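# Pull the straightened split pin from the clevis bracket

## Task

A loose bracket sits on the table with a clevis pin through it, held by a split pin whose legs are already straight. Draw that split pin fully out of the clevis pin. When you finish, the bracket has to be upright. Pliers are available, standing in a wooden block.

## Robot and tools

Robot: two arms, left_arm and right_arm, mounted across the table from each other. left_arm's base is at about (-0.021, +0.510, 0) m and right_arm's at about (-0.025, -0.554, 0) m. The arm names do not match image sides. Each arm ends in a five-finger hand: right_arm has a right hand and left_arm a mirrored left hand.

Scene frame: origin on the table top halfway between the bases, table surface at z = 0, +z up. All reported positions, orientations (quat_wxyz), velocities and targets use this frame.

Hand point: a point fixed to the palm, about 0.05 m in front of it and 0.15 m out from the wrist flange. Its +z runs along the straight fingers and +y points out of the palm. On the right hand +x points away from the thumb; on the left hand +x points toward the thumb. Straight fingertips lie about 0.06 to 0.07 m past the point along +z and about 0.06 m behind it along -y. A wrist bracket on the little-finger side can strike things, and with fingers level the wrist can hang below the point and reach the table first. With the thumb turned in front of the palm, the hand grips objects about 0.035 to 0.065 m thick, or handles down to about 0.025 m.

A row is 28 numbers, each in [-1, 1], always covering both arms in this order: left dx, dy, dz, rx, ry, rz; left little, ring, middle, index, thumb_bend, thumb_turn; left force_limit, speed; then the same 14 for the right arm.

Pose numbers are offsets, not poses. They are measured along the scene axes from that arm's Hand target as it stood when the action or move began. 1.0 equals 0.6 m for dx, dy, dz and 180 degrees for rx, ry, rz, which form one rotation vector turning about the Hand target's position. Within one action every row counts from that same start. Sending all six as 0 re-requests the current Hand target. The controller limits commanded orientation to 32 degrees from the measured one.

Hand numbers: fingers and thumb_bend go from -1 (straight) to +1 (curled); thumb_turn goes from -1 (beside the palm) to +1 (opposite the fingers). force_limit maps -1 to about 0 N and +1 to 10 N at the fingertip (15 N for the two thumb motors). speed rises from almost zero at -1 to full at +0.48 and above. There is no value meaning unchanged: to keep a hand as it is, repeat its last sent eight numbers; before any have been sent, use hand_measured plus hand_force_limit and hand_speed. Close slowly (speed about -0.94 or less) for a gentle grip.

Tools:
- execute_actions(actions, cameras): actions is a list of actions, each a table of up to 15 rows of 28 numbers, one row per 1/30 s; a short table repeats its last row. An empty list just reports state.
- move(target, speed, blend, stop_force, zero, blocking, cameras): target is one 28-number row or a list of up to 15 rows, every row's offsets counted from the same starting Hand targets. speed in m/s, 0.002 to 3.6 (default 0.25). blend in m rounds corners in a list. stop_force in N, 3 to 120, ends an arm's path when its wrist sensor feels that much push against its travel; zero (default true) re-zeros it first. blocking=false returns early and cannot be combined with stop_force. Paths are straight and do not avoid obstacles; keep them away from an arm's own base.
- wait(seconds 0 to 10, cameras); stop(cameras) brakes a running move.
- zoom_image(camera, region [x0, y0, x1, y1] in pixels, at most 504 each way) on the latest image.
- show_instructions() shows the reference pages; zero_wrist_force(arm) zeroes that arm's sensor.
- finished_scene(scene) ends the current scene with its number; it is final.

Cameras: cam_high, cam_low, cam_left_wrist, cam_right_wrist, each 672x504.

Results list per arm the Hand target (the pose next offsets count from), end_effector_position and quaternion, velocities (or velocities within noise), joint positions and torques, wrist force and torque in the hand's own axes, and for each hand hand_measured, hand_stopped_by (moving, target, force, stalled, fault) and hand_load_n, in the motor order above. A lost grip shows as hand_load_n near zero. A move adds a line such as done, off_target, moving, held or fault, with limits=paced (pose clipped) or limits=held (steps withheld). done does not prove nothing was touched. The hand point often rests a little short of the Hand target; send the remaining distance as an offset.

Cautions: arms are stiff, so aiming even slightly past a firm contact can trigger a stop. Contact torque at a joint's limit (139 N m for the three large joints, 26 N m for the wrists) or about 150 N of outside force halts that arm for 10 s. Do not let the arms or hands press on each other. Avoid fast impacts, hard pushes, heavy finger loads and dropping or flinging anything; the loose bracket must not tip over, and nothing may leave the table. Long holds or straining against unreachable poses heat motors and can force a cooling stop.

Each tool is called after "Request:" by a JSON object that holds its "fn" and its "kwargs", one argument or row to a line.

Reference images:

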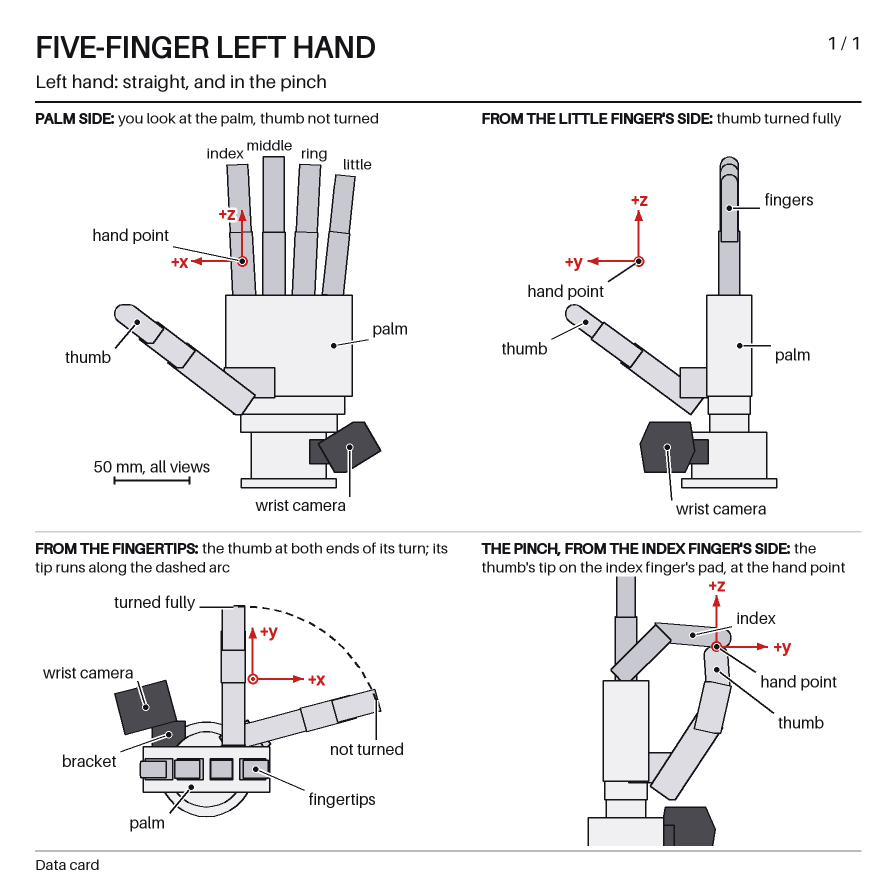

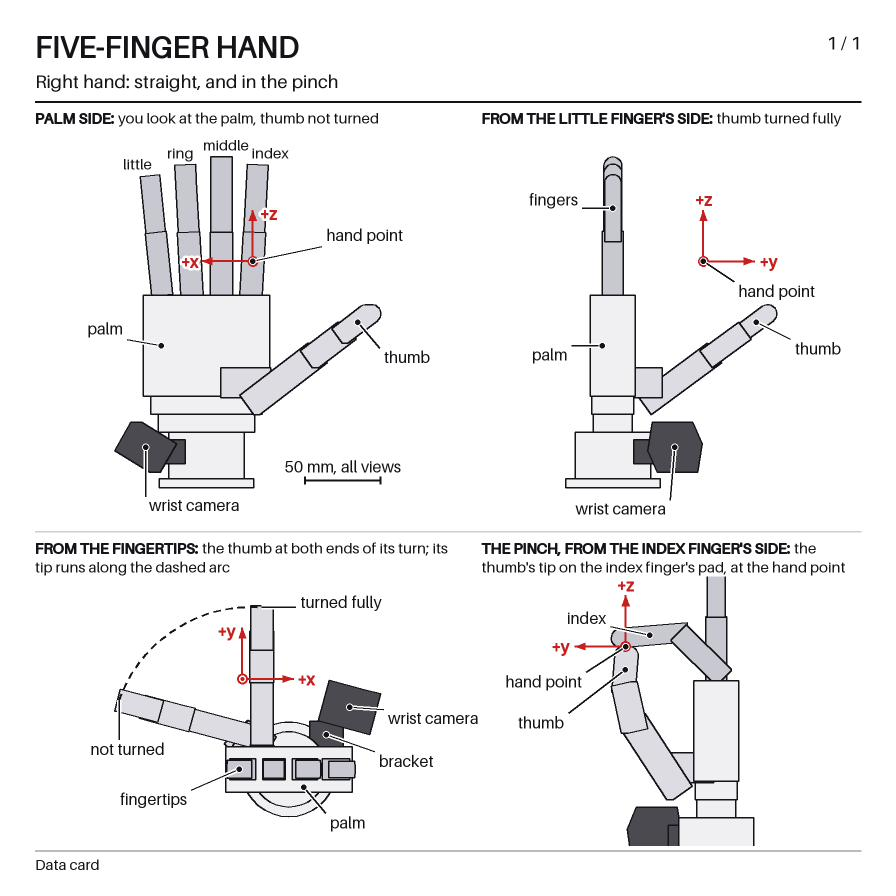

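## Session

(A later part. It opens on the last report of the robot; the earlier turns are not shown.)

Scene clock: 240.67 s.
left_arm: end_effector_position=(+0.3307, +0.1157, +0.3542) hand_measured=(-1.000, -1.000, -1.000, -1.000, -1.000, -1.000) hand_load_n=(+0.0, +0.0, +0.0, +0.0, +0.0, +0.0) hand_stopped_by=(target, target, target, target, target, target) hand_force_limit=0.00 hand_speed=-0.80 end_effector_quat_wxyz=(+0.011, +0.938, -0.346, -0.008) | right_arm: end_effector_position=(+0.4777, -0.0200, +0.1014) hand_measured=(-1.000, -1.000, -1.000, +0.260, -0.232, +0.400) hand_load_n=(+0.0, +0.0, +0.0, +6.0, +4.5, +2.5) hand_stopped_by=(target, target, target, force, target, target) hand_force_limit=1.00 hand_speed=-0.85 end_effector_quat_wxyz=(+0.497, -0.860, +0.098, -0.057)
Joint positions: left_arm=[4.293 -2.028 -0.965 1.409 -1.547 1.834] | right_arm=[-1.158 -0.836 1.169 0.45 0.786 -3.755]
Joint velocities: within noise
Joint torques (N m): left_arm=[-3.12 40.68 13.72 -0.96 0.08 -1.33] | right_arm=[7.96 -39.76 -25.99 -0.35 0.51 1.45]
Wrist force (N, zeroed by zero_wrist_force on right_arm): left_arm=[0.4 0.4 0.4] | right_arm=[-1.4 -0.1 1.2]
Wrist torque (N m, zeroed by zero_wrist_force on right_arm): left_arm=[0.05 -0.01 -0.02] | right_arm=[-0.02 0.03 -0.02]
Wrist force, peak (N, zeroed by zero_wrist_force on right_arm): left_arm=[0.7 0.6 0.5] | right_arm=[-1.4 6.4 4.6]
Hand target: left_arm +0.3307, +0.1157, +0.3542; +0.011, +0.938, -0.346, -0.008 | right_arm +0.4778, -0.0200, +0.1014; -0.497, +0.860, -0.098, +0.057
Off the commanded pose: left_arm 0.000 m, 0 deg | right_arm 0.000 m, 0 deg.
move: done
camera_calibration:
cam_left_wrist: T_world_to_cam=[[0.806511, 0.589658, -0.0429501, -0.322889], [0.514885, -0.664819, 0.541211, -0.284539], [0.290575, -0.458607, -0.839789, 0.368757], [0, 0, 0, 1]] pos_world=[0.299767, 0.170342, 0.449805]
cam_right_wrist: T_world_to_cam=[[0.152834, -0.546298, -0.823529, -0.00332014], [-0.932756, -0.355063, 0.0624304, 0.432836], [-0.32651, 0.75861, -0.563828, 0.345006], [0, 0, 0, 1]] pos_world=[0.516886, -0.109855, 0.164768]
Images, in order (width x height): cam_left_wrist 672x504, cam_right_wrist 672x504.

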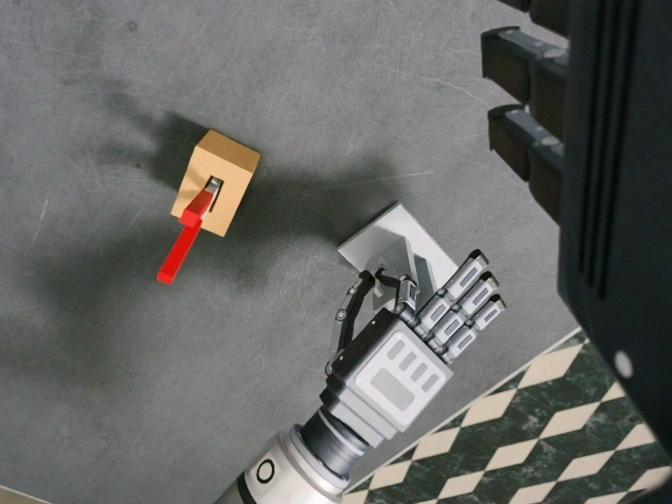

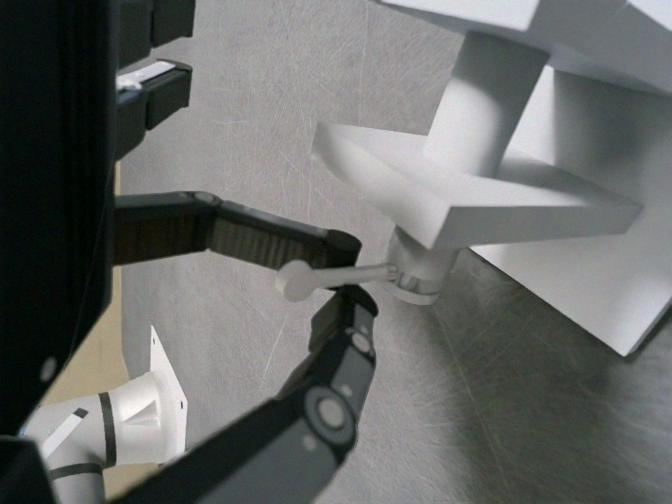

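Request:
{"fn": "move", "kwargs": {
  "target": [
    [0,0,0,0,0,0,-1,-1,-1,-1,-1,-1,0,-0.8,0.0,0,0,0,0,0,-1,-1,-1,0.0,-0.23,0.4,0.5,-0.3],
    [0,0,0,0,0,0,-1,-1,-1,-1,-1,-1,0,-0.8,0,0.001,-0.002,0,0,0,-1,-1,-1,0.9,-0.23,0.4,1,-0.85]
  ],
  "cameras": [],
  "speed": 0.05
}}

Request:
{"fn": "move", "kwargs": {
  "target": [0,0,0,0,0,0,-1,-1,-1,-1,-1,-1,0,-0.8,0.0,0.0,0.028,0,0,0,-1,-1,-1,0.95,-0.23,0.4,1,-0.9],
  "cameras": ["cam_left_wrist","cam_right_wrist"],
  "speed": 0.01
}}

Request:
{"fn": "zoom_image", "kwargs": {
  "camera": "cam_left_wrist",
  "region": [340, 230, 410, 300]
}}

Request:
{"fn": "zoom_image", "kwargs": {
  "camera": "cam_right_wrist",
  "region": [280, 180, 480, 360]
}}

Scene clock: 246.90 s.
left_arm: end_effector_position=(+0.3307, +0.1157, +0.3542) hand_measured=(-1.000, -1.000, -1.000, -1.000, -1.000, -1.000) hand_load_n=(+0.0, +0.0, +0.0, +0.0, +0.0, +0.0) hand_stopped_by=(target, target, target, target, target, target) hand_force_limit=0.00 hand_speed=-0.80 end_effector_quat_wxyz=(+0.011, +0.938, -0.346, -0.008) | right_arm: end_effector_position=(+0.4777, -0.0193, +0.1002) hand_measured=(-1.000, -1.000, -1.000, +0.302, -0.232, +0.400) hand_load_n=(-0.5, +0.0, +0.0, +11.0, +3.0, +2.0) hand_stopped_by=(target, target, target, force, target, target) hand_force_limit=1.00 hand_speed=-0.85 end_effector_quat_wxyz=(+0.497, -0.860, +0.098, -0.057)
Joint positions: left_arm=[4.293 -2.028 -0.965 1.409 -1.547 1.834] | right_arm=[-1.157 -0.834 1.17 0.447 0.787 -3.754]
Joint velocities: within noise
Joint torques (N m): left_arm=[-3.17 40.74 14.34 -0.89 0.15 -1.41] | right_arm=[5.46 -40.54 -10.28 0.19 0.83 1.31]
Wrist force (N, zeroed by zero_wrist_force on right_arm): left_arm=[0.5 0.7 0.4] | right_arm=[-1.3 0.1 2.1]
Wrist torque (N m, zeroed by zero_wrist_force on right_arm): left_arm=[0.09 -0.03 -0.03] | right_arm=[0.01 0.02 0.00]
Wrist force, peak (N, zeroed by zero_wrist_force on right_arm): left_arm=[0.5 0.5 0.7] | right_arm=[-2.3 0.2 3.4]
Hand target: left_arm +0.3307, +0.1157, +0.3542; +0.011, +0.938, -0.346, -0.008 | right_arm +0.4778, -0.0194, +0.1002; -0.497, +0.860, -0.098, +0.057
Off the commanded pose: left_arm 0.000 m, 0 deg | right_arm 0.000 m, 0 deg.
move: done
No camera images: "cameras" was empty.

Scene clock: 248.87 s.
left_arm: end_effector_position=(+0.3307, +0.1157, +0.3542) hand_measured=(-1.000, -1.000, -1.000, -1.000, -1.000, -1.000) hand_load_n=(+0.0, +0.0, +0.0, +0.5, +0.0, +0.0) hand_stopped_by=(target, target, target, target, target, target) hand_force_limit=0.00 hand_speed=-0.80 end_effector_quat_wxyz=(+0.011, +0.938, -0.346, -0.008) | right_arm: end_effector_position=(+0.4778, -0.0194, +0.1168) hand_measured=(-1.000, -1.000, -1.000, +0.302, -0.232, +0.400) hand_load_n=(+0.0, +0.0, +0.0, +8.0, +3.5, +2.0) hand_stopped_by=(target, target, target, force, target, target) hand_force_limit=1.00 hand_speed=-0.90 end_effector_quat_wxyz=(+0.497, -0.860, +0.098, -0.057)
Joint positions: left_arm=[4.293 -2.028 -0.965 1.409 -1.547 1.834] | right_arm=[-1.157 -0.847 1.148 0.482 0.787 -3.754]
Joint velocities: within noise
Joint torques (N m): left_arm=[-1.9 40.79 14.65 -1.01 0.16 -1.32] | right_arm=[-10.89 -64.71 -26.76 2.65 -0.45 1.09]
Wrist force (N, zeroed by zero_wrist_force on right_arm): left_arm=[0.5 0.5 0.3] | right_arm=[-0.4 -0.4 0.4]
Wrist torque (N m, zeroed by zero_wrist_force on right_arm): left_arm=[0.06 -0.02 -0.03] | right_arm=[-0.04 -0.04 0.01]
Wrist force, peak (N, zeroed by zero_wrist_force on right_arm): left_arm=[0.5 0.7 0.6] | right_arm=[-2.7 5.0 3.3]
Hand target: left_arm +0.3307, +0.1157, +0.3542; +0.011, +0.938, -0.346, -0.008 | right_arm +0.4778, -0.0194, +0.1170; -0.497, +0.860, -0.098, +0.057
Off the commanded pose: left_arm 0.000 m, 0 deg | right_arm 0.000 m, 0 deg.
move: done
camera_calibration:
cam_left_wrist: T_world_to_cam=[[0.806511, 0.589658, -0.0429501, -0.322889], [0.514885, -0.664819, 0.541211, -0.284539], [0.290575, -0.458607, -0.839789, 0.368757], [0, 0, 0, 1]] pos_world=[0.299767, 0.170342, 0.449805]
cam_right_wrist: T_world_to_cam=[[0.152858, -0.546289, -0.823531, 0.00967871], [-0.932752, -0.355077, 0.0624093, 0.432088], [-0.32651, 0.75861, -0.563828, 0.353234], [0, 0, 0, 1]] pos_world=[0.516886, -0.109255, 0.180168]
Images, in order (width x height): cam_left_wrist 672x504, cam_right_wrist 672x504.

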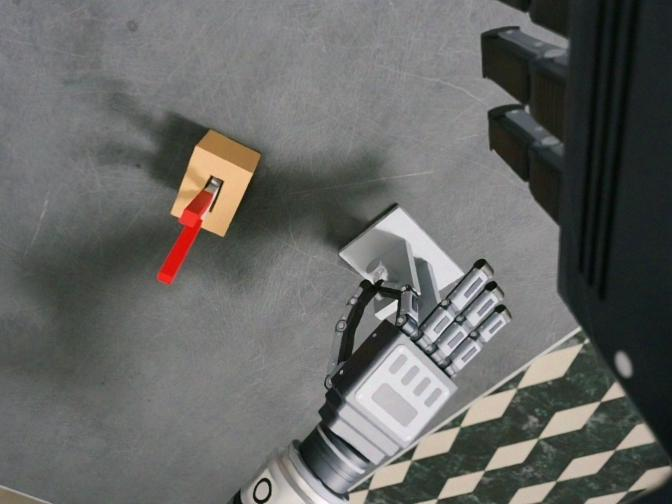

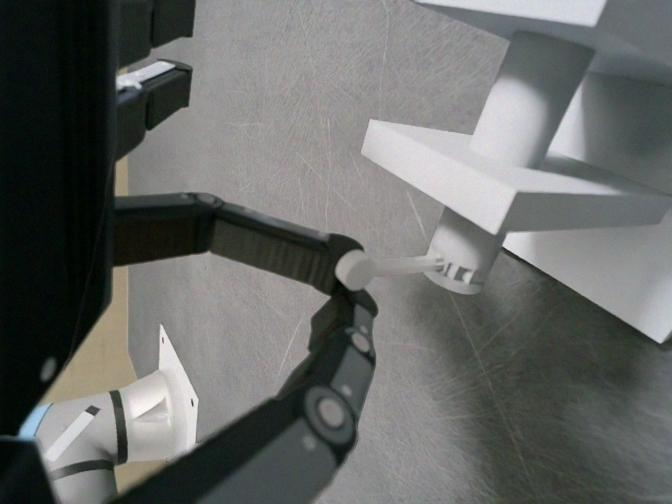

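Scaled by 7.200 from the camera's 672x504 image, which has a finer 960x720 frame.

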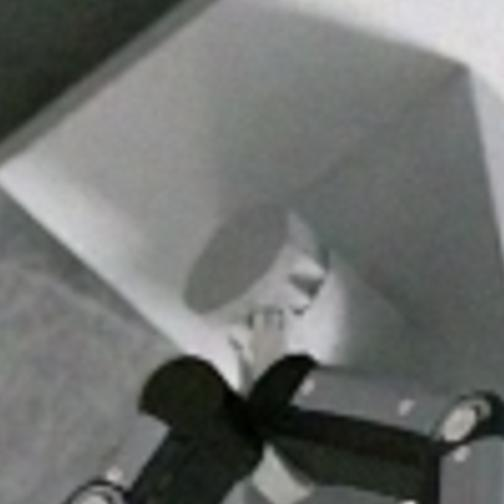

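Scaled by 2.520 from the camera's 672x504 image, which has a finer 960x720 frame.

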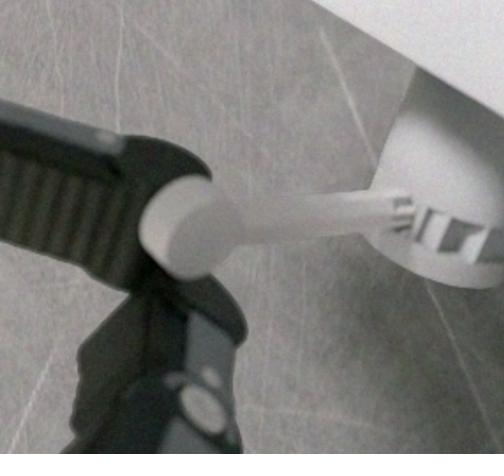

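Request:
{"fn": "move", "kwargs": {
  "target": [
    [0,0,0,0,0,0,-1,-1,-1,-1,-1,-1,0,-0.8,0.0,-0.004,0,0,0,0,-1,-1,-1,0.0,-0.23,0.4,0.5,-0.2],
    [0,0,0,0,0,0,-1,-1,-1,-1,-1,-1,0,-0.8,0.004,-0.006,-0.028,0,0,0,-1,-1,-1,0.0,-0.23,0.4,0.5,-0.2]
  ],
  "cameras": ["cam_left_wrist","cam_right_wrist"],
  "speed": 0.05
}}

Request:
{"fn": "zoom_image", "kwargs": {
  "camera": "cam_left_wrist",
  "region": [340, 230, 410, 300]
}}

Request:
{"fn": "zoom_image", "kwargs": {
  "camera": "cam_right_wrist",
  "region": [260, 180, 460, 360]
}}

Scene clock: 253.90 s.
left_arm: end_effector_position=(+0.3307, +0.1157, +0.3542) hand_measured=(-1.000, -1.000, -1.000, -1.000, -1.000, -1.000) hand_load_n=(+0.0, +0.0, +0.0, +0.0, +0.0, +0.0) hand_stopped_by=(target, target, target, target, target, target) hand_force_limit=0.00 hand_speed=-0.80 end_effector_quat_wxyz=(+0.011, +0.938, -0.346, -0.008) | right_arm: end_effector_position=(+0.4801, -0.0230, +0.1004) hand_measured=(-1.000, -1.000, -1.000, +0.000, -0.230, +0.400) hand_load_n=(+0.0, +0.0, +0.0, +0.0, +0.5, +0.5) hand_stopped_by=(target, target, target, target, target, target) hand_force_limit=0.50 hand_speed=-0.20 end_effector_quat_wxyz=(+0.497, -0.860, +0.098, -0.057)
Joint positions: left_arm=[4.293 -2.028 -0.965 1.409 -1.547 1.834] | right_arm=[-1.165 -0.833 1.169 0.453 0.782 -3.762]
Joint velocities: within noise
Joint torques (N m): left_arm=[-2.24 41.47 13.73 -0.98 0.34 -1.46] | right_arm=[-10.84 -37.03 -9.95 -1.03 -2.27 -1.98]
Wrist force (N, zeroed by zero_wrist_force on right_arm): left_arm=[0.4 0.7 0.6] | right_arm=[-0.5 -0.2 -0.2]
Wrist torque (N m, zeroed by zero_wrist_force on right_arm): left_arm=[0.09 -0.01 -0.03] | right_arm=[-0.04 0.01 -0.01]
Wrist force, peak (N, zeroed by zero_wrist_force on right_arm): left_arm=[0.4 0.7 0.6] | right_arm=[-4.5 -1.4 -0.3]
Hand target: left_arm +0.3307, +0.1157, +0.3542; +0.011, +0.938, -0.346, -0.008 | right_arm +0.4802, -0.0230, +0.1002; -0.497, +0.860, -0.098, +0.057
Off the commanded pose: left_arm 0.000 m, 0 deg | right_arm 0.000 m, 0 deg.
move: done
camera_calibration:
cam_left_wrist: T_world_to_cam=[[0.806511, 0.589658, -0.0429501, -0.322889], [0.514885, -0.664819, 0.541211, -0.284539], [0.290575, -0.458607, -0.839789, 0.368757], [0, 0, 0, 1]] pos_world=[0.299767, 0.170342, 0.449805]
cam_right_wrist: T_world_to_cam=[[0.152834, -0.546298, -0.823529, -0.00614937], [-0.932756, -0.355063, 0.0624304, 0.434072], [-0.32651, 0.75861, -0.563828, 0.347502], [0, 0, 0, 1]] pos_world=[0.519286, -0.112855, 0.163768]
Images, in order (width x height): cam_left_wrist 672x504, cam_right_wrist 672x504.

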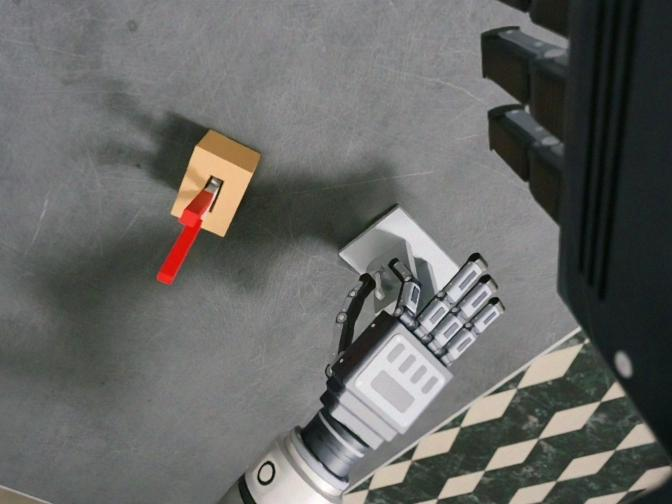

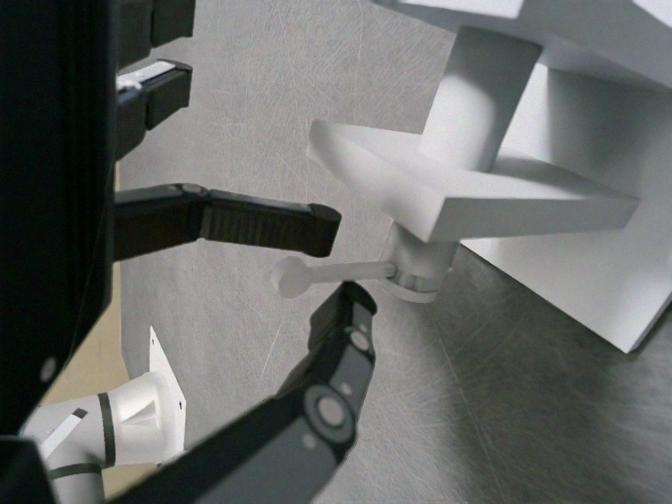

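Scaled by 7.200 from the camera's 672x504 image, which has a finer 960x720 frame.

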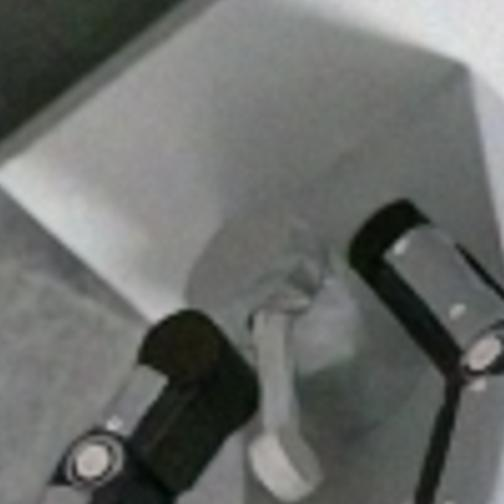

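Scaled by 2.520 from the camera's 672x504 image, which has a finer 960x720 frame.

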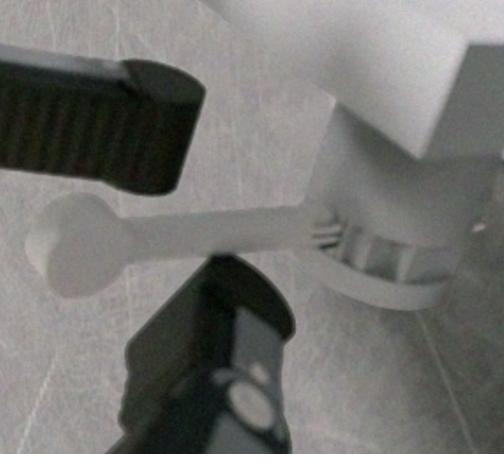

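Request:
{"fn": "move", "kwargs": {
  "target": [0,0,0,0,0,0,-1,-1,-1,-1,-1,-1,0,-0.8,0.001,0.003,0,0,0,0,-1,-1,-1,0.9,-0.23,0.4,1,-0.85],
  "cameras": [],
  "speed": 0.05
}}

Request:
{"fn": "move", "kwargs": {
  "target": [0,0,0,0,0,0,-1,-1,-1,-1,-1,-1,0,-0.8,0.0,0.0,0.026,0,0,0,-1,-1,-1,0.95,-0.23,0.4,1,-0.9],
  "cameras": ["cam_left_wrist","cam_right_wrist"],
  "speed": 0.01
}}

Request:
{"fn": "zoom_image", "kwargs": {
  "camera": "cam_left_wrist",
  "region": [340, 230, 410, 300]
}}

Request:
{"fn": "zoom_image", "kwargs": {
  "camera": "cam_right_wrist",
  "region": [280, 180, 480, 360]
}}

Scene clock: 257.43 s.
left_arm: end_effector_position=(+0.3307, +0.1157, +0.3542) hand_measured=(-1.000, -1.000, -1.000, -1.000, -1.000, -1.000) hand_load_n=(+0.0, +0.0, +0.0, +0.0, +0.0, -0.5) hand_stopped_by=(target, target, target, target, target, target) hand_force_limit=0.00 hand_speed=-0.80 end_effector_quat_wxyz=(+0.011, +0.938, -0.346, -0.008) | right_arm: end_effector_position=(+0.4808, -0.0212, +0.1002) hand_measured=(-1.000, -1.000, -1.000, +0.302, -0.232, +0.400) hand_load_n=(+0.0, +0.0, +0.0, +11.5, +3.0, +2.5) hand_stopped_by=(target, target, target, force, target, target) hand_force_limit=1.00 hand_speed=-0.85 end_effector_quat_wxyz=(+0.497, -0.860, +0.098, -0.057)
Joint positions: left_arm=[4.293 -2.028 -0.965 1.409 -1.547 1.834] | right_arm=[-1.162 -0.83 1.163 0.454 0.783 -3.759]
Joint velocities: within noise
Joint torques (N m): left_arm=[-1.98 41.67 13.98 -1.08 0.27 -1.31] | right_arm=[10.25 -38.01 -27.67 2.16 1.16 1.57]
Wrist force (N, zeroed by zero_wrist_force on right_arm): left_arm=[0.4 0.5 0.4] | right_arm=[-2.0 0.1 2.4]
Wrist torque (N m, zeroed by zero_wrist_force on right_arm): left_arm=[0.06 -0.01 -0.03] | right_arm=[-0.01 0.01 0.00]
Wrist force, peak (N, zeroed by zero_wrist_force on right_arm): left_arm=[0.5 0.6 0.6] | right_arm=[-2.8 -0.1 2.6]
Hand target: left_arm +0.3307, +0.1157, +0.3542; +0.011, +0.938, -0.346, -0.008 | right_arm +0.4808, -0.0212, +0.1002; -0.497, +0.860, -0.098, +0.057
Off the commanded pose: left_arm 0.000 m, 0 deg | right_arm 0.000 m, 0 deg.
move: done
No camera images: "cameras" was empty.

Scene clock: 259.27 s.
left_arm: end_effector_position=(+0.3307, +0.1157, +0.3542) hand_measured=(-1.000, -1.000, -1.000, -1.000, -1.000, -1.000) hand_load_n=(+0.0, +0.0, +0.0, +0.0, +0.0, +0.0) hand_stopped_by=(target, target, target, target, target, target) hand_force_limit=0.00 hand_speed=-0.80 end_effector_quat_wxyz=(+0.011, +0.938, -0.346, -0.008) | right_arm: end_effector_position=(+0.4808, -0.0212, +0.1156) hand_measured=(-1.000, -1.000, -1.000, +0.302, -0.232, +0.400) hand_load_n=(+0.0, +0.0, -0.5, +7.5, +4.0, +2.5) hand_stopped_by=(target, target, target, force, target, target) hand_force_limit=1.00 hand_speed=-0.90 end_effector_quat_wxyz=(+0.497, -0.860, +0.098, -0.057)
Joint positions: left_arm=[4.293 -2.028 -0.965 1.409 -1.547 1.834] | right_arm=[-1.162 -0.842 1.143 0.485 0.783 -3.759]
Joint velocities: within noise
Joint torques (N m): left_arm=[-1.89 40.34 14.02 -1.01 0.31 -1.38] | right_arm=[8.28 -64.13 -27.92 2.44 -1.74 0.87]
Wrist force (N, zeroed by zero_wrist_force on right_arm): left_arm=[0.3 0.6 0.6] | right_arm=[-2.0 0.1 0.5]
Wrist torque (N m, zeroed by zero_wrist_force on right_arm): left_arm=[0.06 0.01 -0.04] | right_arm=[0.01 0.02 0.01]
Wrist force, peak (N, zeroed by zero_wrist_force on right_arm): left_arm=[0.5 0.7 0.5] | right_arm=[-2.5 5.3 3.3]
Hand target: left_arm +0.3307, +0.1157, +0.3542; +0.011, +0.938, -0.346, -0.008 | right_arm +0.4808, -0.0212, +0.1158; -0.497, +0.860, -0.098, +0.057
Off the commanded pose: left_arm 0.000 m, 0 deg | right_arm 0.000 m, 0 deg.
move: done
camera_calibration:
cam_left_wrist: T_world_to_cam=[[0.806511, 0.589658, -0.0429501, -0.322889], [0.514885, -0.664819, 0.541211, -0.284539], [0.290575, -0.458607, -0.839789, 0.368757], [0, 0, 0, 1]] pos_world=[0.299767, 0.170342, 0.449805]
cam_right_wrist: T_world_to_cam=[[0.152858, -0.546289, -0.823531, 0.00724858], [-0.932752, -0.355077, 0.0624093, 0.434322], [-0.32651, 0.75861, -0.563828, 0.354902], [0, 0, 0, 1]] pos_world=[0.519886, -0.111055, 0.178968]
Images, in order (width x height): cam_left_wrist 672x504, cam_right_wrist 672x504.

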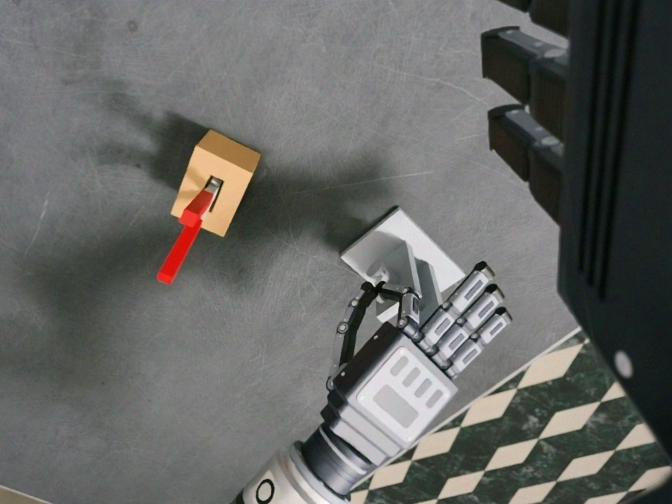

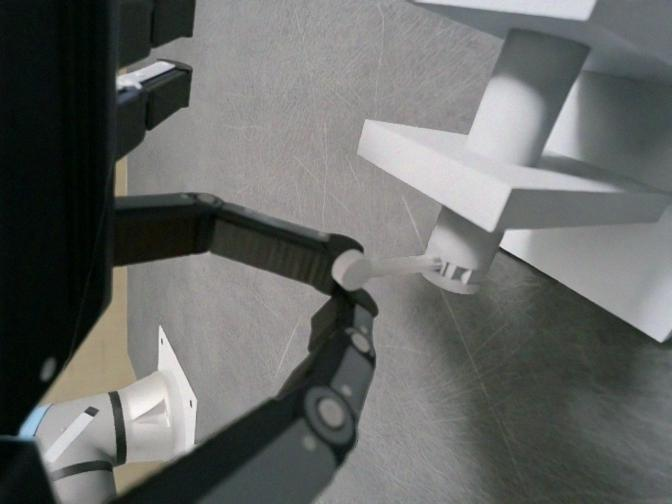

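Scaled by 7.200 from the camera's 672x504 image, which has a finer 960x720 frame.

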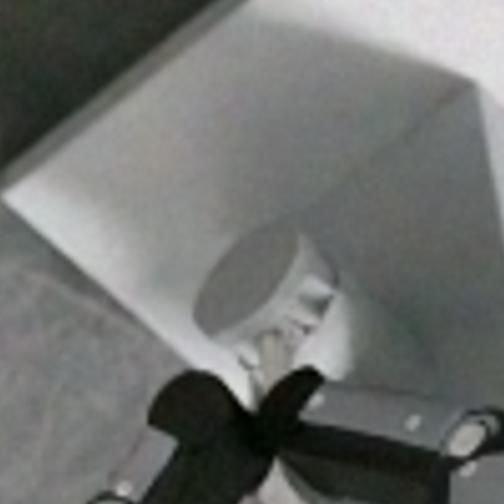

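Scaled by 2.520 from the camera's 672x504 image, which has a finer 960x720 frame.

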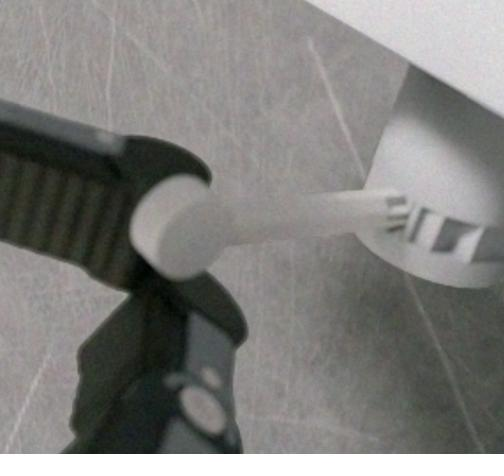

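Request:
{"fn": "move", "kwargs": {
  "target": [
    [0,0,0,0,0,0,-1,-1,-1,-1,-1,-1,0,-0.8,0.0,-0.004,0,0,0,0,-1,-1,-1,0.0,-0.23,0.4,0.5,-0.2],
    [0,0,0,0,0,0,-1,-1,-1,-1,-1,-1,0,-0.8,0.008,-0.006,-0.0255,0,0,0,-1,-1,-1,0.0,-0.23,0.4,0.5,-0.2],
    [0,0,0,0,0,0,-1,-1,-1,-1,-1,-1,0,-0.8,0.008,-0.003,-0.0255,0,0,0,-1,-1,-1,0.9,-0.23,0.4,1,-0.9]
  ],
  "cameras": ["cam_left_wrist","cam_right_wrist"],
  "speed": 0.05
}}

Request:
{"fn": "zoom_image", "kwargs": {
  "camera": "cam_left_wrist",
  "region": [340, 230, 410, 300]
}}

Request:
{"fn": "zoom_image", "kwargs": {
  "camera": "cam_right_wrist",
  "region": [260, 180, 460, 360]
}}

Scene clock: 268.57 s.
left_arm: end_effector_position=(+0.3307, +0.1157, +0.3542) hand_measured=(-1.000, -1.000, -1.000, -1.000, -1.000, -1.000) hand_load_n=(+0.0, +0.0, +0.0, +0.0, +0.0, +0.0) hand_stopped_by=(target, target, target, target, target, target) hand_force_limit=0.00 hand_speed=-0.80 end_effector_quat_wxyz=(+0.011, +0.938, -0.346, -0.008) | right_arm: end_effector_position=(+0.4856, -0.0230, +0.1005) hand_measured=(-1.000, -1.000, -1.000, +0.266, -0.232, +0.400) hand_load_n=(-0.5, +0.0, +0.0, +10.5, +6.5, +0.5) hand_stopped_by=(target, target, target, force, target, target) hand_force_limit=1.00 hand_speed=-0.90 end_effector_quat_wxyz=(+0.497, -0.860, +0.098, -0.057)
Joint positions: left_arm=[4.293 -2.028 -0.965 1.409 -1.547 1.834] | right_arm=[-1.168 -0.822 1.148 0.464 0.779 -3.765]
Joint velocities: within noise
Joint torques (N m): left_arm=[-1.3 40.97 13.79 -1.14 0.47 -1.17] | right_arm=[10.32 -41.14 -26.17 0.1 0.24 1.6]
Wrist force (N, zeroed by zero_wrist_force on right_arm): left_arm=[0.3 0.5 0.5] | right_arm=[-0.5 2.4 2.5]
Wrist torque (N m, zeroed by zero_wrist_force on right_arm): left_arm=[0.06 -0.01 -0.03] | right_arm=[0.03 0.01 0.00]
Wrist force, peak (N, zeroed by zero_wrist_force on right_arm): left_arm=[0.4 0.7 0.6] | right_arm=[-4.2 -0.8 -0.3]
Hand target: left_arm +0.3307, +0.1157, +0.3542; +0.011, +0.938, -0.346, -0.008 | right_arm +0.4856, -0.0230, +0.1005; -0.497, +0.860, -0.098, +0.057
Off the commanded pose: left_arm 0.000 m, 0 deg | right_arm 0.000 m, 0 deg.
move: done
camera_calibration:
cam_left_wrist: T_world_to_cam=[[0.806511, 0.589658, -0.0429501, -0.322889], [0.514885, -0.664819, 0.541211, -0.284539], [0.290575, -0.458607, -0.839789, 0.368757], [0, 0, 0, 1]] pos_world=[0.299767, 0.170342, 0.449805]
cam_right_wrist: T_world_to_cam=[[0.152834, -0.546298, -0.823529, -0.00689232], [-0.932756, -0.355063, 0.0624304, 0.439103], [-0.32651, 0.75861, -0.563828, 0.349321], [0, 0, 0, 1]] pos_world=[0.524686, -0.112855, 0.163868]
Images, in order (width x height): cam_left_wrist 672x504, cam_right_wrist 672x504.

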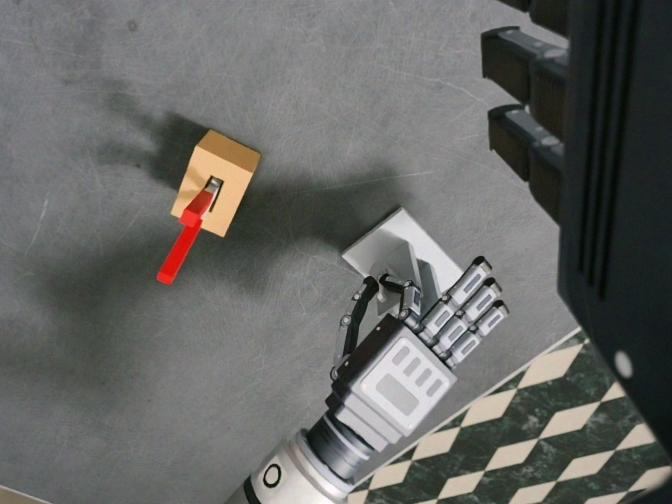

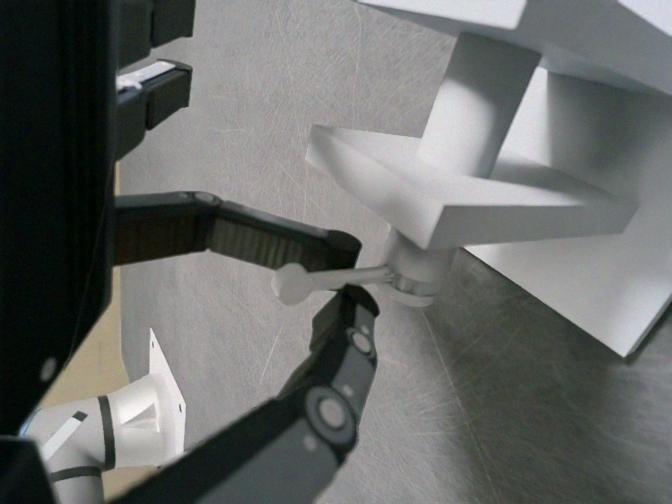

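Scaled by 7.200 from the camera's 672x504 image, which has a finer 960x720 frame.

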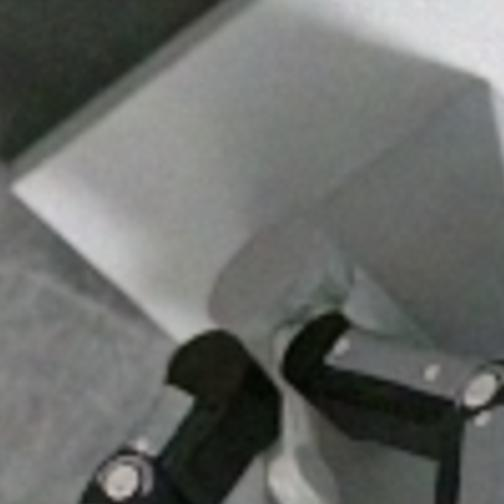

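Scaled by 2.520 from the camera's 672x504 image, which has a finer 960x720 frame.

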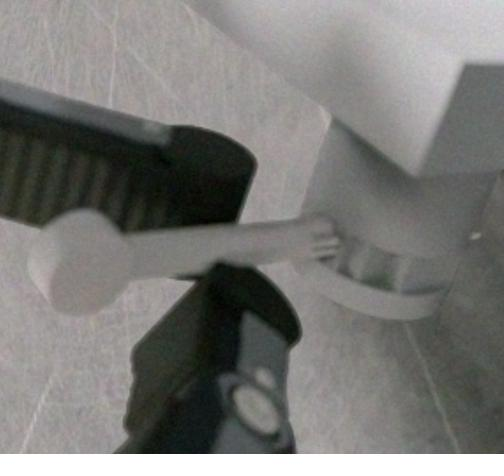

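Request:
{"fn": "move", "kwargs": {
  "target": [0,0,0,0,0,0,-1,-1,-1,-1,-1,-1,0,-0.8,0.0,0.0,0.024,0,0,0,-1,-1,-1,0.95,-0.23,0.4,1,-0.9],
  "cameras": ["cam_left_wrist","cam_right_wrist"],
  "speed": 0.01
}}

Request:
{"fn": "zoom_image", "kwargs": {
  "camera": "cam_left_wrist",
  "region": [340, 230, 410, 300]
}}

Request:
{"fn": "zoom_image", "kwargs": {
  "camera": "cam_right_wrist",
  "region": [280, 180, 480, 360]
}}

Scene clock: 271.77 s.
left_arm: end_effector_position=(+0.3307, +0.1157, +0.3542) hand_measured=(-1.000, -1.000, -1.000, -1.000, -1.000, -1.000) hand_load_n=(+0.0, +0.0, +0.0, +0.0, +0.0, +0.0) hand_stopped_by=(target, target, target, target, target, target) hand_force_limit=0.00 hand_speed=-0.80 end_effector_quat_wxyz=(+0.011, +0.938, -0.346, -0.008) | right_arm: end_effector_position=(+0.4856, -0.0230, +0.1147) hand_measured=(-1.000, -1.000, -1.000, +0.266, -0.232, +0.400) hand_load_n=(+0.0, +0.0, +0.0, +10.5, +9.0, +0.5) hand_stopped_by=(target, target, target, force, target, target) hand_force_limit=1.00 hand_speed=-0.90 end_effector_quat_wxyz=(+0.497, -0.860, +0.098, -0.057)
Joint positions: left_arm=[4.293 -2.028 -0.965 1.409 -1.547 1.834] | right_arm=[-1.168 -0.833 1.13 0.493 0.779 -3.765]
Joint velocities: within noise
Joint torques (N m): left_arm=[-1.54 41.23 14.2 -1.23 0.54 -1.23] | right_arm=[-10.93 -70.33 -29.45 2.44 -1.98 1.2]
Wrist force (N, zeroed by zero_wrist_force on right_arm): left_arm=[0.5 0.5 0.4] | right_arm=[-0.9 6.4 4.4]
Wrist torque (N m, zeroed by zero_wrist_force on right_arm): left_arm=[0.06 -0.04 -0.02] | right_arm=[0.07 -0.05 0.00]
Wrist force, peak (N, zeroed by zero_wrist_force on right_arm): left_arm=[0.6 0.6 0.6] | right_arm=[-1.1 6.6 4.4]
Hand target: left_arm +0.3307, +0.1157, +0.3542; +0.011, +0.938, -0.346, -0.008 | right_arm +0.4856, -0.0230, +0.1149; -0.497, +0.860, -0.098, +0.057
Off the commanded pose: left_arm 0.000 m, 0 deg | right_arm 0.000 m, 0 deg.
move: done
camera_calibration:
cam_left_wrist: T_world_to_cam=[[0.806511, 0.589658, -0.0429501, -0.322889], [0.514885, -0.664819, 0.541211, -0.284539], [0.290575, -0.458607, -0.839789, 0.368757], [0, 0, 0, 1]] pos_world=[0.299767, 0.170342, 0.449805]
cam_right_wrist: T_world_to_cam=[[0.152782, -0.546317, -0.823526, 0.00482642], [-0.932764, -0.355032, 0.0624758, 0.438216], [-0.326509, 0.75861, -0.563828, 0.357327], [0, 0, 0, 1]] pos_world=[0.524686, -0.112855, 0.178068]
Images, in order (width x height): cam_left_wrist 672x504, cam_right_wrist 672x504.

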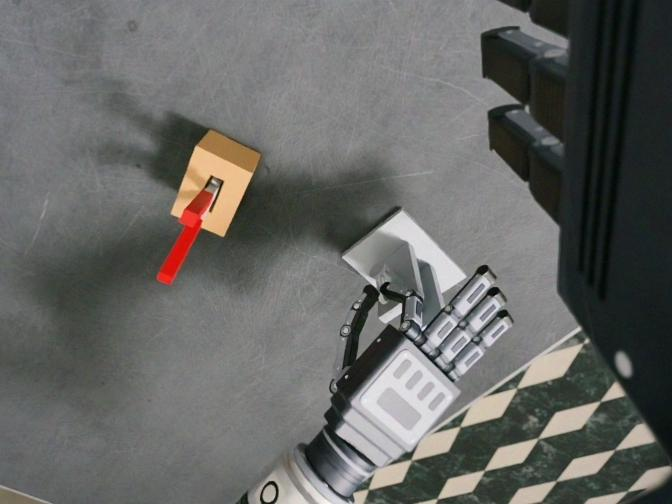

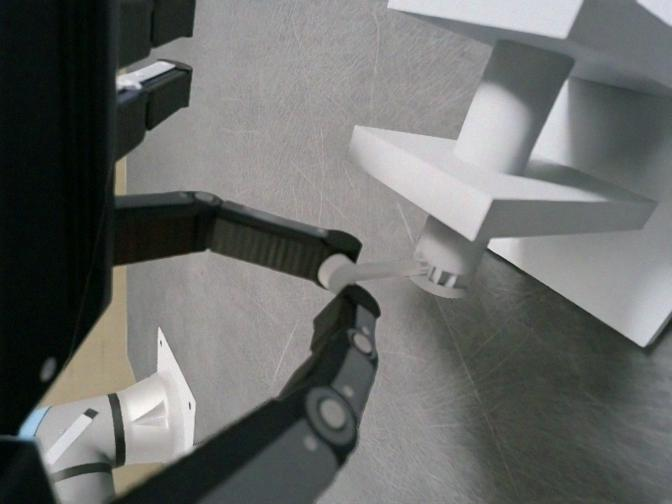

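Scaled by 7.200 from the camera's 672x504 image, which has a finer 960x720 frame.

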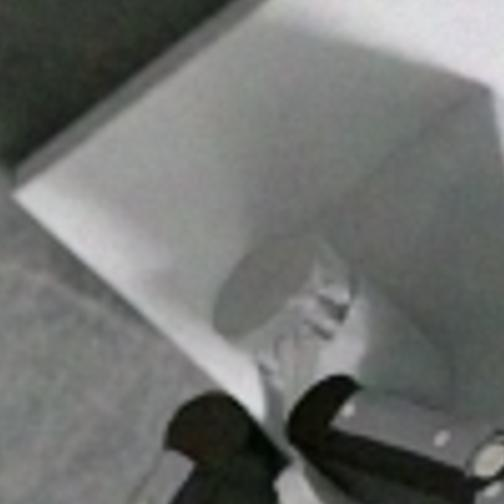

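Scaled by 2.520 from the camera's 672x504 image, which has a finer 960x720 frame.

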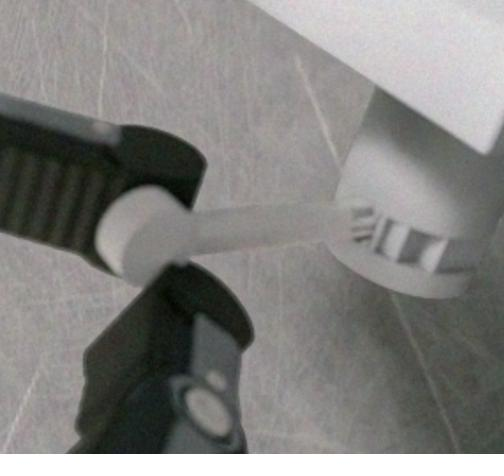

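Request:
{"fn": "move", "kwargs": {
  "target": [
    [0,0,0,0,0,0,-1,-1,-1,-1,-1,-1,0,-0.8,0.0,-0.004,0,0,0,0,-1,-1,-1,0.0,-0.23,0.4,0.5,-0.2],
    [0,0,0,0,0,0,-1,-1,-1,-1,-1,-1,0,-0.8,0,-0.004,0.012,0,0,0,-1,-1,-1,0.0,-0.23,0.4,0.5,-0.2],
    [0,0,0,0,0,0,-1,-1,-1,-1,-1,-1,0,-0.8,0.00,0.0,0.012,0,0,0,-1,-1,-1,0.9,-0.23,0.4,0.6,-0.9]
  ],
  "cameras": ["cam_left_wrist","cam_right_wrist"],
  "speed": 0.05
}}

Request:
{"fn": "zoom_image", "kwargs": {
  "camera": "cam_left_wrist",
  "region": [340, 230, 410, 300]
}}

Request:
{"fn": "zoom_image", "kwargs": {
  "camera": "cam_right_wrist",
  "region": [260, 180, 460, 360]
}}

Scene clock: 283.23 s.
left_arm: end_effector_position=(+0.3307, +0.1157, +0.3542) hand_measured=(-1.000, -1.000, -1.000, -1.000, -1.000, -1.000) hand_load_n=(+0.0, +0.0, +0.0, +0.0, +0.0, +0.0) hand_stopped_by=(target, target, target, target, target, target) hand_force_limit=0.00 hand_speed=-0.80 end_effector_quat_wxyz=(+0.011, +0.938, -0.346, -0.008) | right_arm: end_effector_position=(+0.4855, -0.0230, +0.1221) hand_measured=(-1.000, -1.000, -1.000, +0.248, -0.230, +0.400) hand_load_n=(+0.0, +0.0, +0.0, +11.0, +3.0, -0.5) hand_stopped_by=(target, target, target, force, target, target) hand_force_limit=0.60 hand_speed=-0.90 end_effector_quat_wxyz=(+0.497, -0.860, +0.098, -0.057)
Joint positions: left_arm=[4.293 -2.028 -0.965 1.409 -1.547 1.834] | right_arm=[-1.168 -0.838 1.12 0.509 0.779 -3.765]
Joint velocities: within noise
Joint torques (N m): left_arm=[-0.74 40.86 14.95 -1.29 0.65 -1.11] | right_arm=[10.38 -37.7 -25.84 2.45 0.57 1.59]
Wrist force (N, zeroed by zero_wrist_force on right_arm): left_arm=[0.5 0.5 0.6] | right_arm=[-0.3 -0.3 1.9]
Wrist torque (N m, zeroed by zero_wrist_force on right_arm): left_arm=[0.04 -0.01 -0.02] | right_arm=[-0.01 -0.06 0.02]
Wrist force, peak (N, zeroed by zero_wrist_force on right_arm): left_arm=[0.5 0.7 0.6] | right_arm=[-0.8 6.8 4.6]
Hand target: left_arm +0.3307, +0.1157, +0.3542; +0.011, +0.938, -0.346, -0.008 | right_arm +0.4856, -0.0230, +0.1221; -0.497, +0.860, -0.098, +0.057
Off the commanded pose: left_arm 0.000 m, 0 deg | right_arm 0.000 m, 0 deg.
move: done
camera_calibration:
cam_left_wrist: T_world_to_cam=[[0.806511, 0.589658, -0.0429501, -0.322889], [0.514885, -0.664819, 0.541211, -0.284539], [0.290575, -0.458607, -0.839789, 0.368757], [0, 0, 0, 1]] pos_world=[0.299767, 0.170342, 0.449805]
cam_right_wrist: T_world_to_cam=[[0.152834, -0.546298, -0.823529, 0.0108959], [-0.932756, -0.355063, 0.0624304, 0.437754], [-0.32651, 0.75861, -0.563828, 0.3615], [0, 0, 0, 1]] pos_world=[0.524686, -0.112855, 0.185468]
Images, in order (width x height): cam_left_wrist 672x504, cam_right_wrist 672x504.

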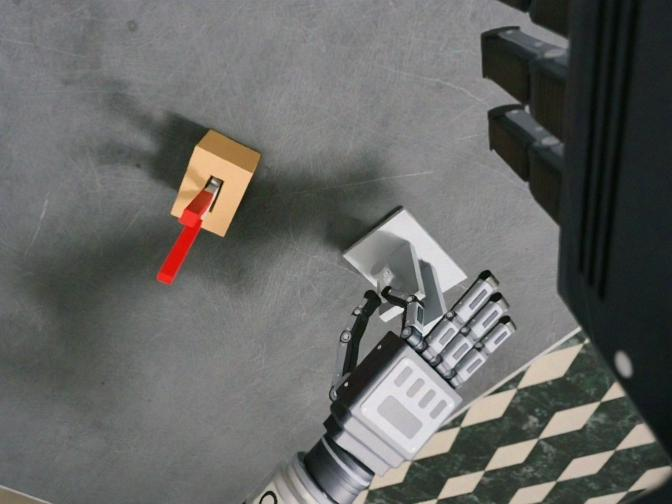

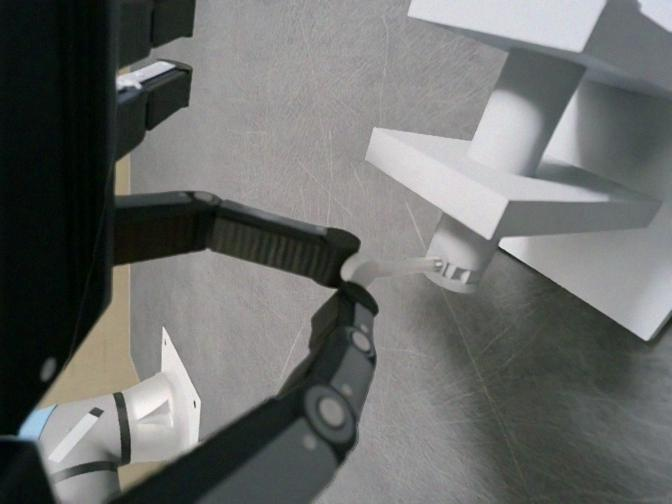

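Scaled by 7.200 from the camera's 672x504 image, which has a finer 960x720 frame.

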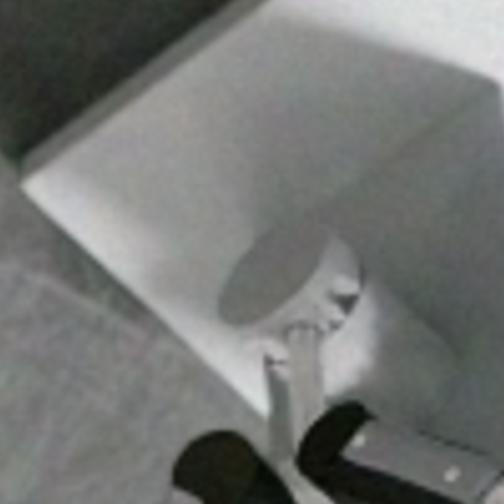

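Scaled by 2.520 from the camera's 672x504 image, which has a finer 960x720 frame.

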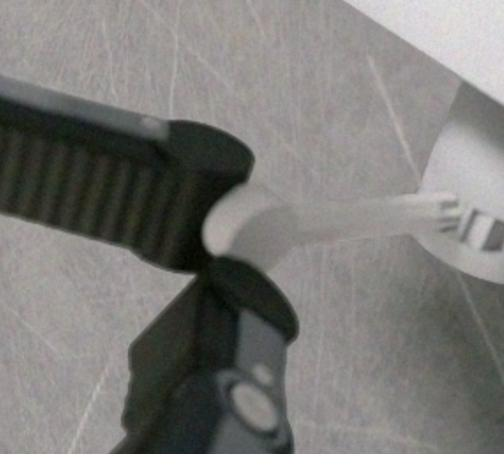

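Request:
{"fn": "move", "kwargs": {
  "target": [0,0,0,0,0,0,-1,-1,-1,-1,-1,-1,0,-0.8,0,0,0,0,0,0.16,-1,-1,-1,0.9,-0.23,0.4,0.6,-0.9],
  "cameras": ["cam_left_wrist","cam_right_wrist"],
  "speed": 0.05
}}

Request:
{"fn": "zoom_image", "kwargs": {
  "camera": "cam_left_wrist",
  "region": [340, 230, 410, 300]
}}

Request:
{"fn": "zoom_image", "kwargs": {
  "camera": "cam_right_wrist",
  "region": [260, 180, 460, 360]
}}

Scene clock: 291.33 s.
left_arm: end_effector_position=(+0.3307, +0.1157, +0.3542) hand_measured=(-1.000, -1.000, -1.000, -1.000, -1.000, -1.000) hand_load_n=(+0.0, +0.0, +0.0, +0.0, +0.0, +0.0) hand_stopped_by=(target, target, target, target, target, target) hand_force_limit=0.00 hand_speed=-0.80 end_effector_quat_wxyz=(+0.011, +0.938, -0.346, -0.008) | right_arm: end_effector_position=(+0.4855, -0.0230, +0.1221) hand_measured=(-1.000, -1.000, -1.000, +0.248, -0.232, +0.400) hand_load_n=(+0.0, +0.0, +0.0, +9.5, +5.5, +4.0) hand_stopped_by=(target, target, target, force, target, target) hand_force_limit=0.60 hand_speed=-0.90 end_effector_quat_wxyz=(-0.496, +0.858, +0.119, -0.068)
Joint positions: left_arm=[4.293 -2.028 -0.965 1.409 -1.547 1.834] | right_arm=[-1.194 -0.429 0.497 1.368 0.528 -4.557]
Joint velocities: within noise
Joint torques (N m): left_arm=[-0.12 41.29 14.15 -1.23 0.58 -1.03] | right_arm=[8.11 -44.29 -26.06 2.48 -1.26 -2.67]
Wrist force (N, zeroed by zero_wrist_force on right_arm): left_arm=[0.3 0.4 0.5] | right_arm=[-4.5 -6.1 0.4]
Wrist torque (N m, zeroed by zero_wrist_force on right_arm): left_arm=[0.04 0.01 -0.03] | right_arm=[-0.05 -0.03 0.08]
Wrist force, peak (N, zeroed by zero_wrist_force on right_arm): left_arm=[0.4 0.7 0.6] | right_arm=[-5.2 -6.4 1.7]
Hand target: left_arm +0.3307, +0.1157, +0.3542; +0.011, +0.938, -0.346, -0.008 | right_arm +0.4856, -0.0230, +0.1221; -0.495, +0.858, +0.119, -0.069
Off the commanded pose: left_arm 0.000 m, 0 deg | right_arm 0.000 m, 0 deg.
move: done
camera_calibration:
cam_left_wrist: T_world_to_cam=[[0.806511, 0.589658, -0.0429501, -0.322889], [0.514885, -0.664819, 0.541211, -0.284539], [0.290575, -0.458607, -0.839789, 0.368757], [0, 0, 0, 1]] pos_world=[0.299767, 0.170342, 0.449805]
cam_right_wrist: T_world_to_cam=[[0.397059, -0.405152, -0.823527, -0.104458], [-0.646556, -0.760317, 0.0623205, 0.289485], [-0.65139, 0.507711, -0.563844, 0.513498], [0, 0, 0, 1]] pos_world=[0.563131, -0.08293, 0.185468]
Images, in order (width x height): cam_left_wrist 672x504, cam_right_wrist 672x504.

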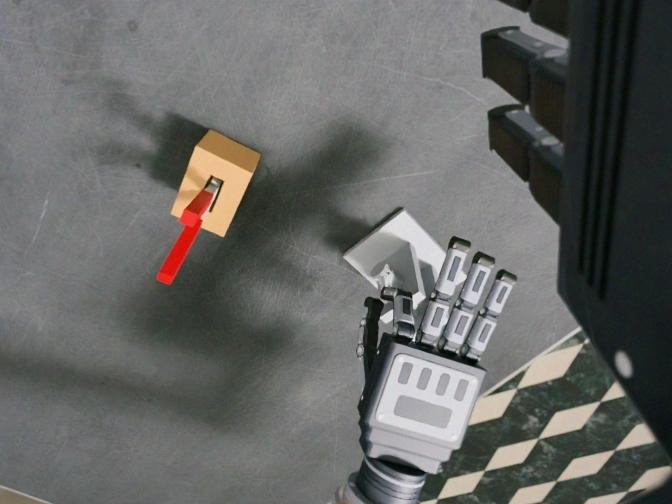

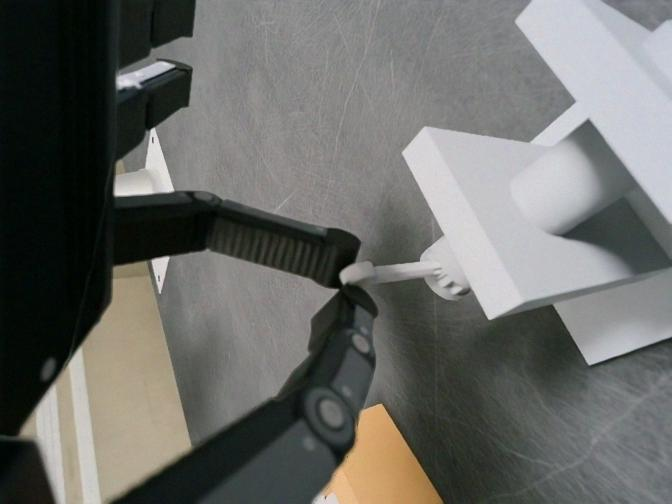

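Scaled by 7.200 from the camera's 672x504 image, which has a finer 960x720 frame.

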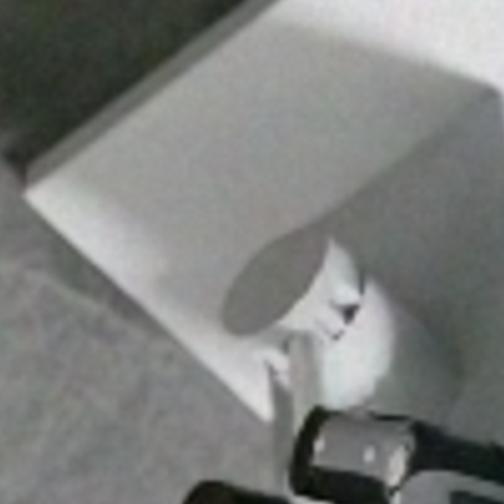

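Scaled by 2.520 from the camera's 672x504 image, which has a finer 960x720 frame.

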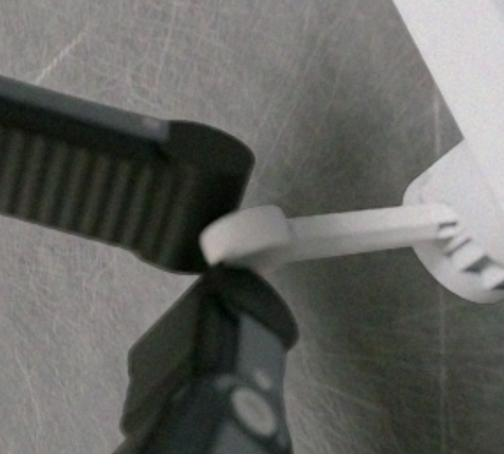

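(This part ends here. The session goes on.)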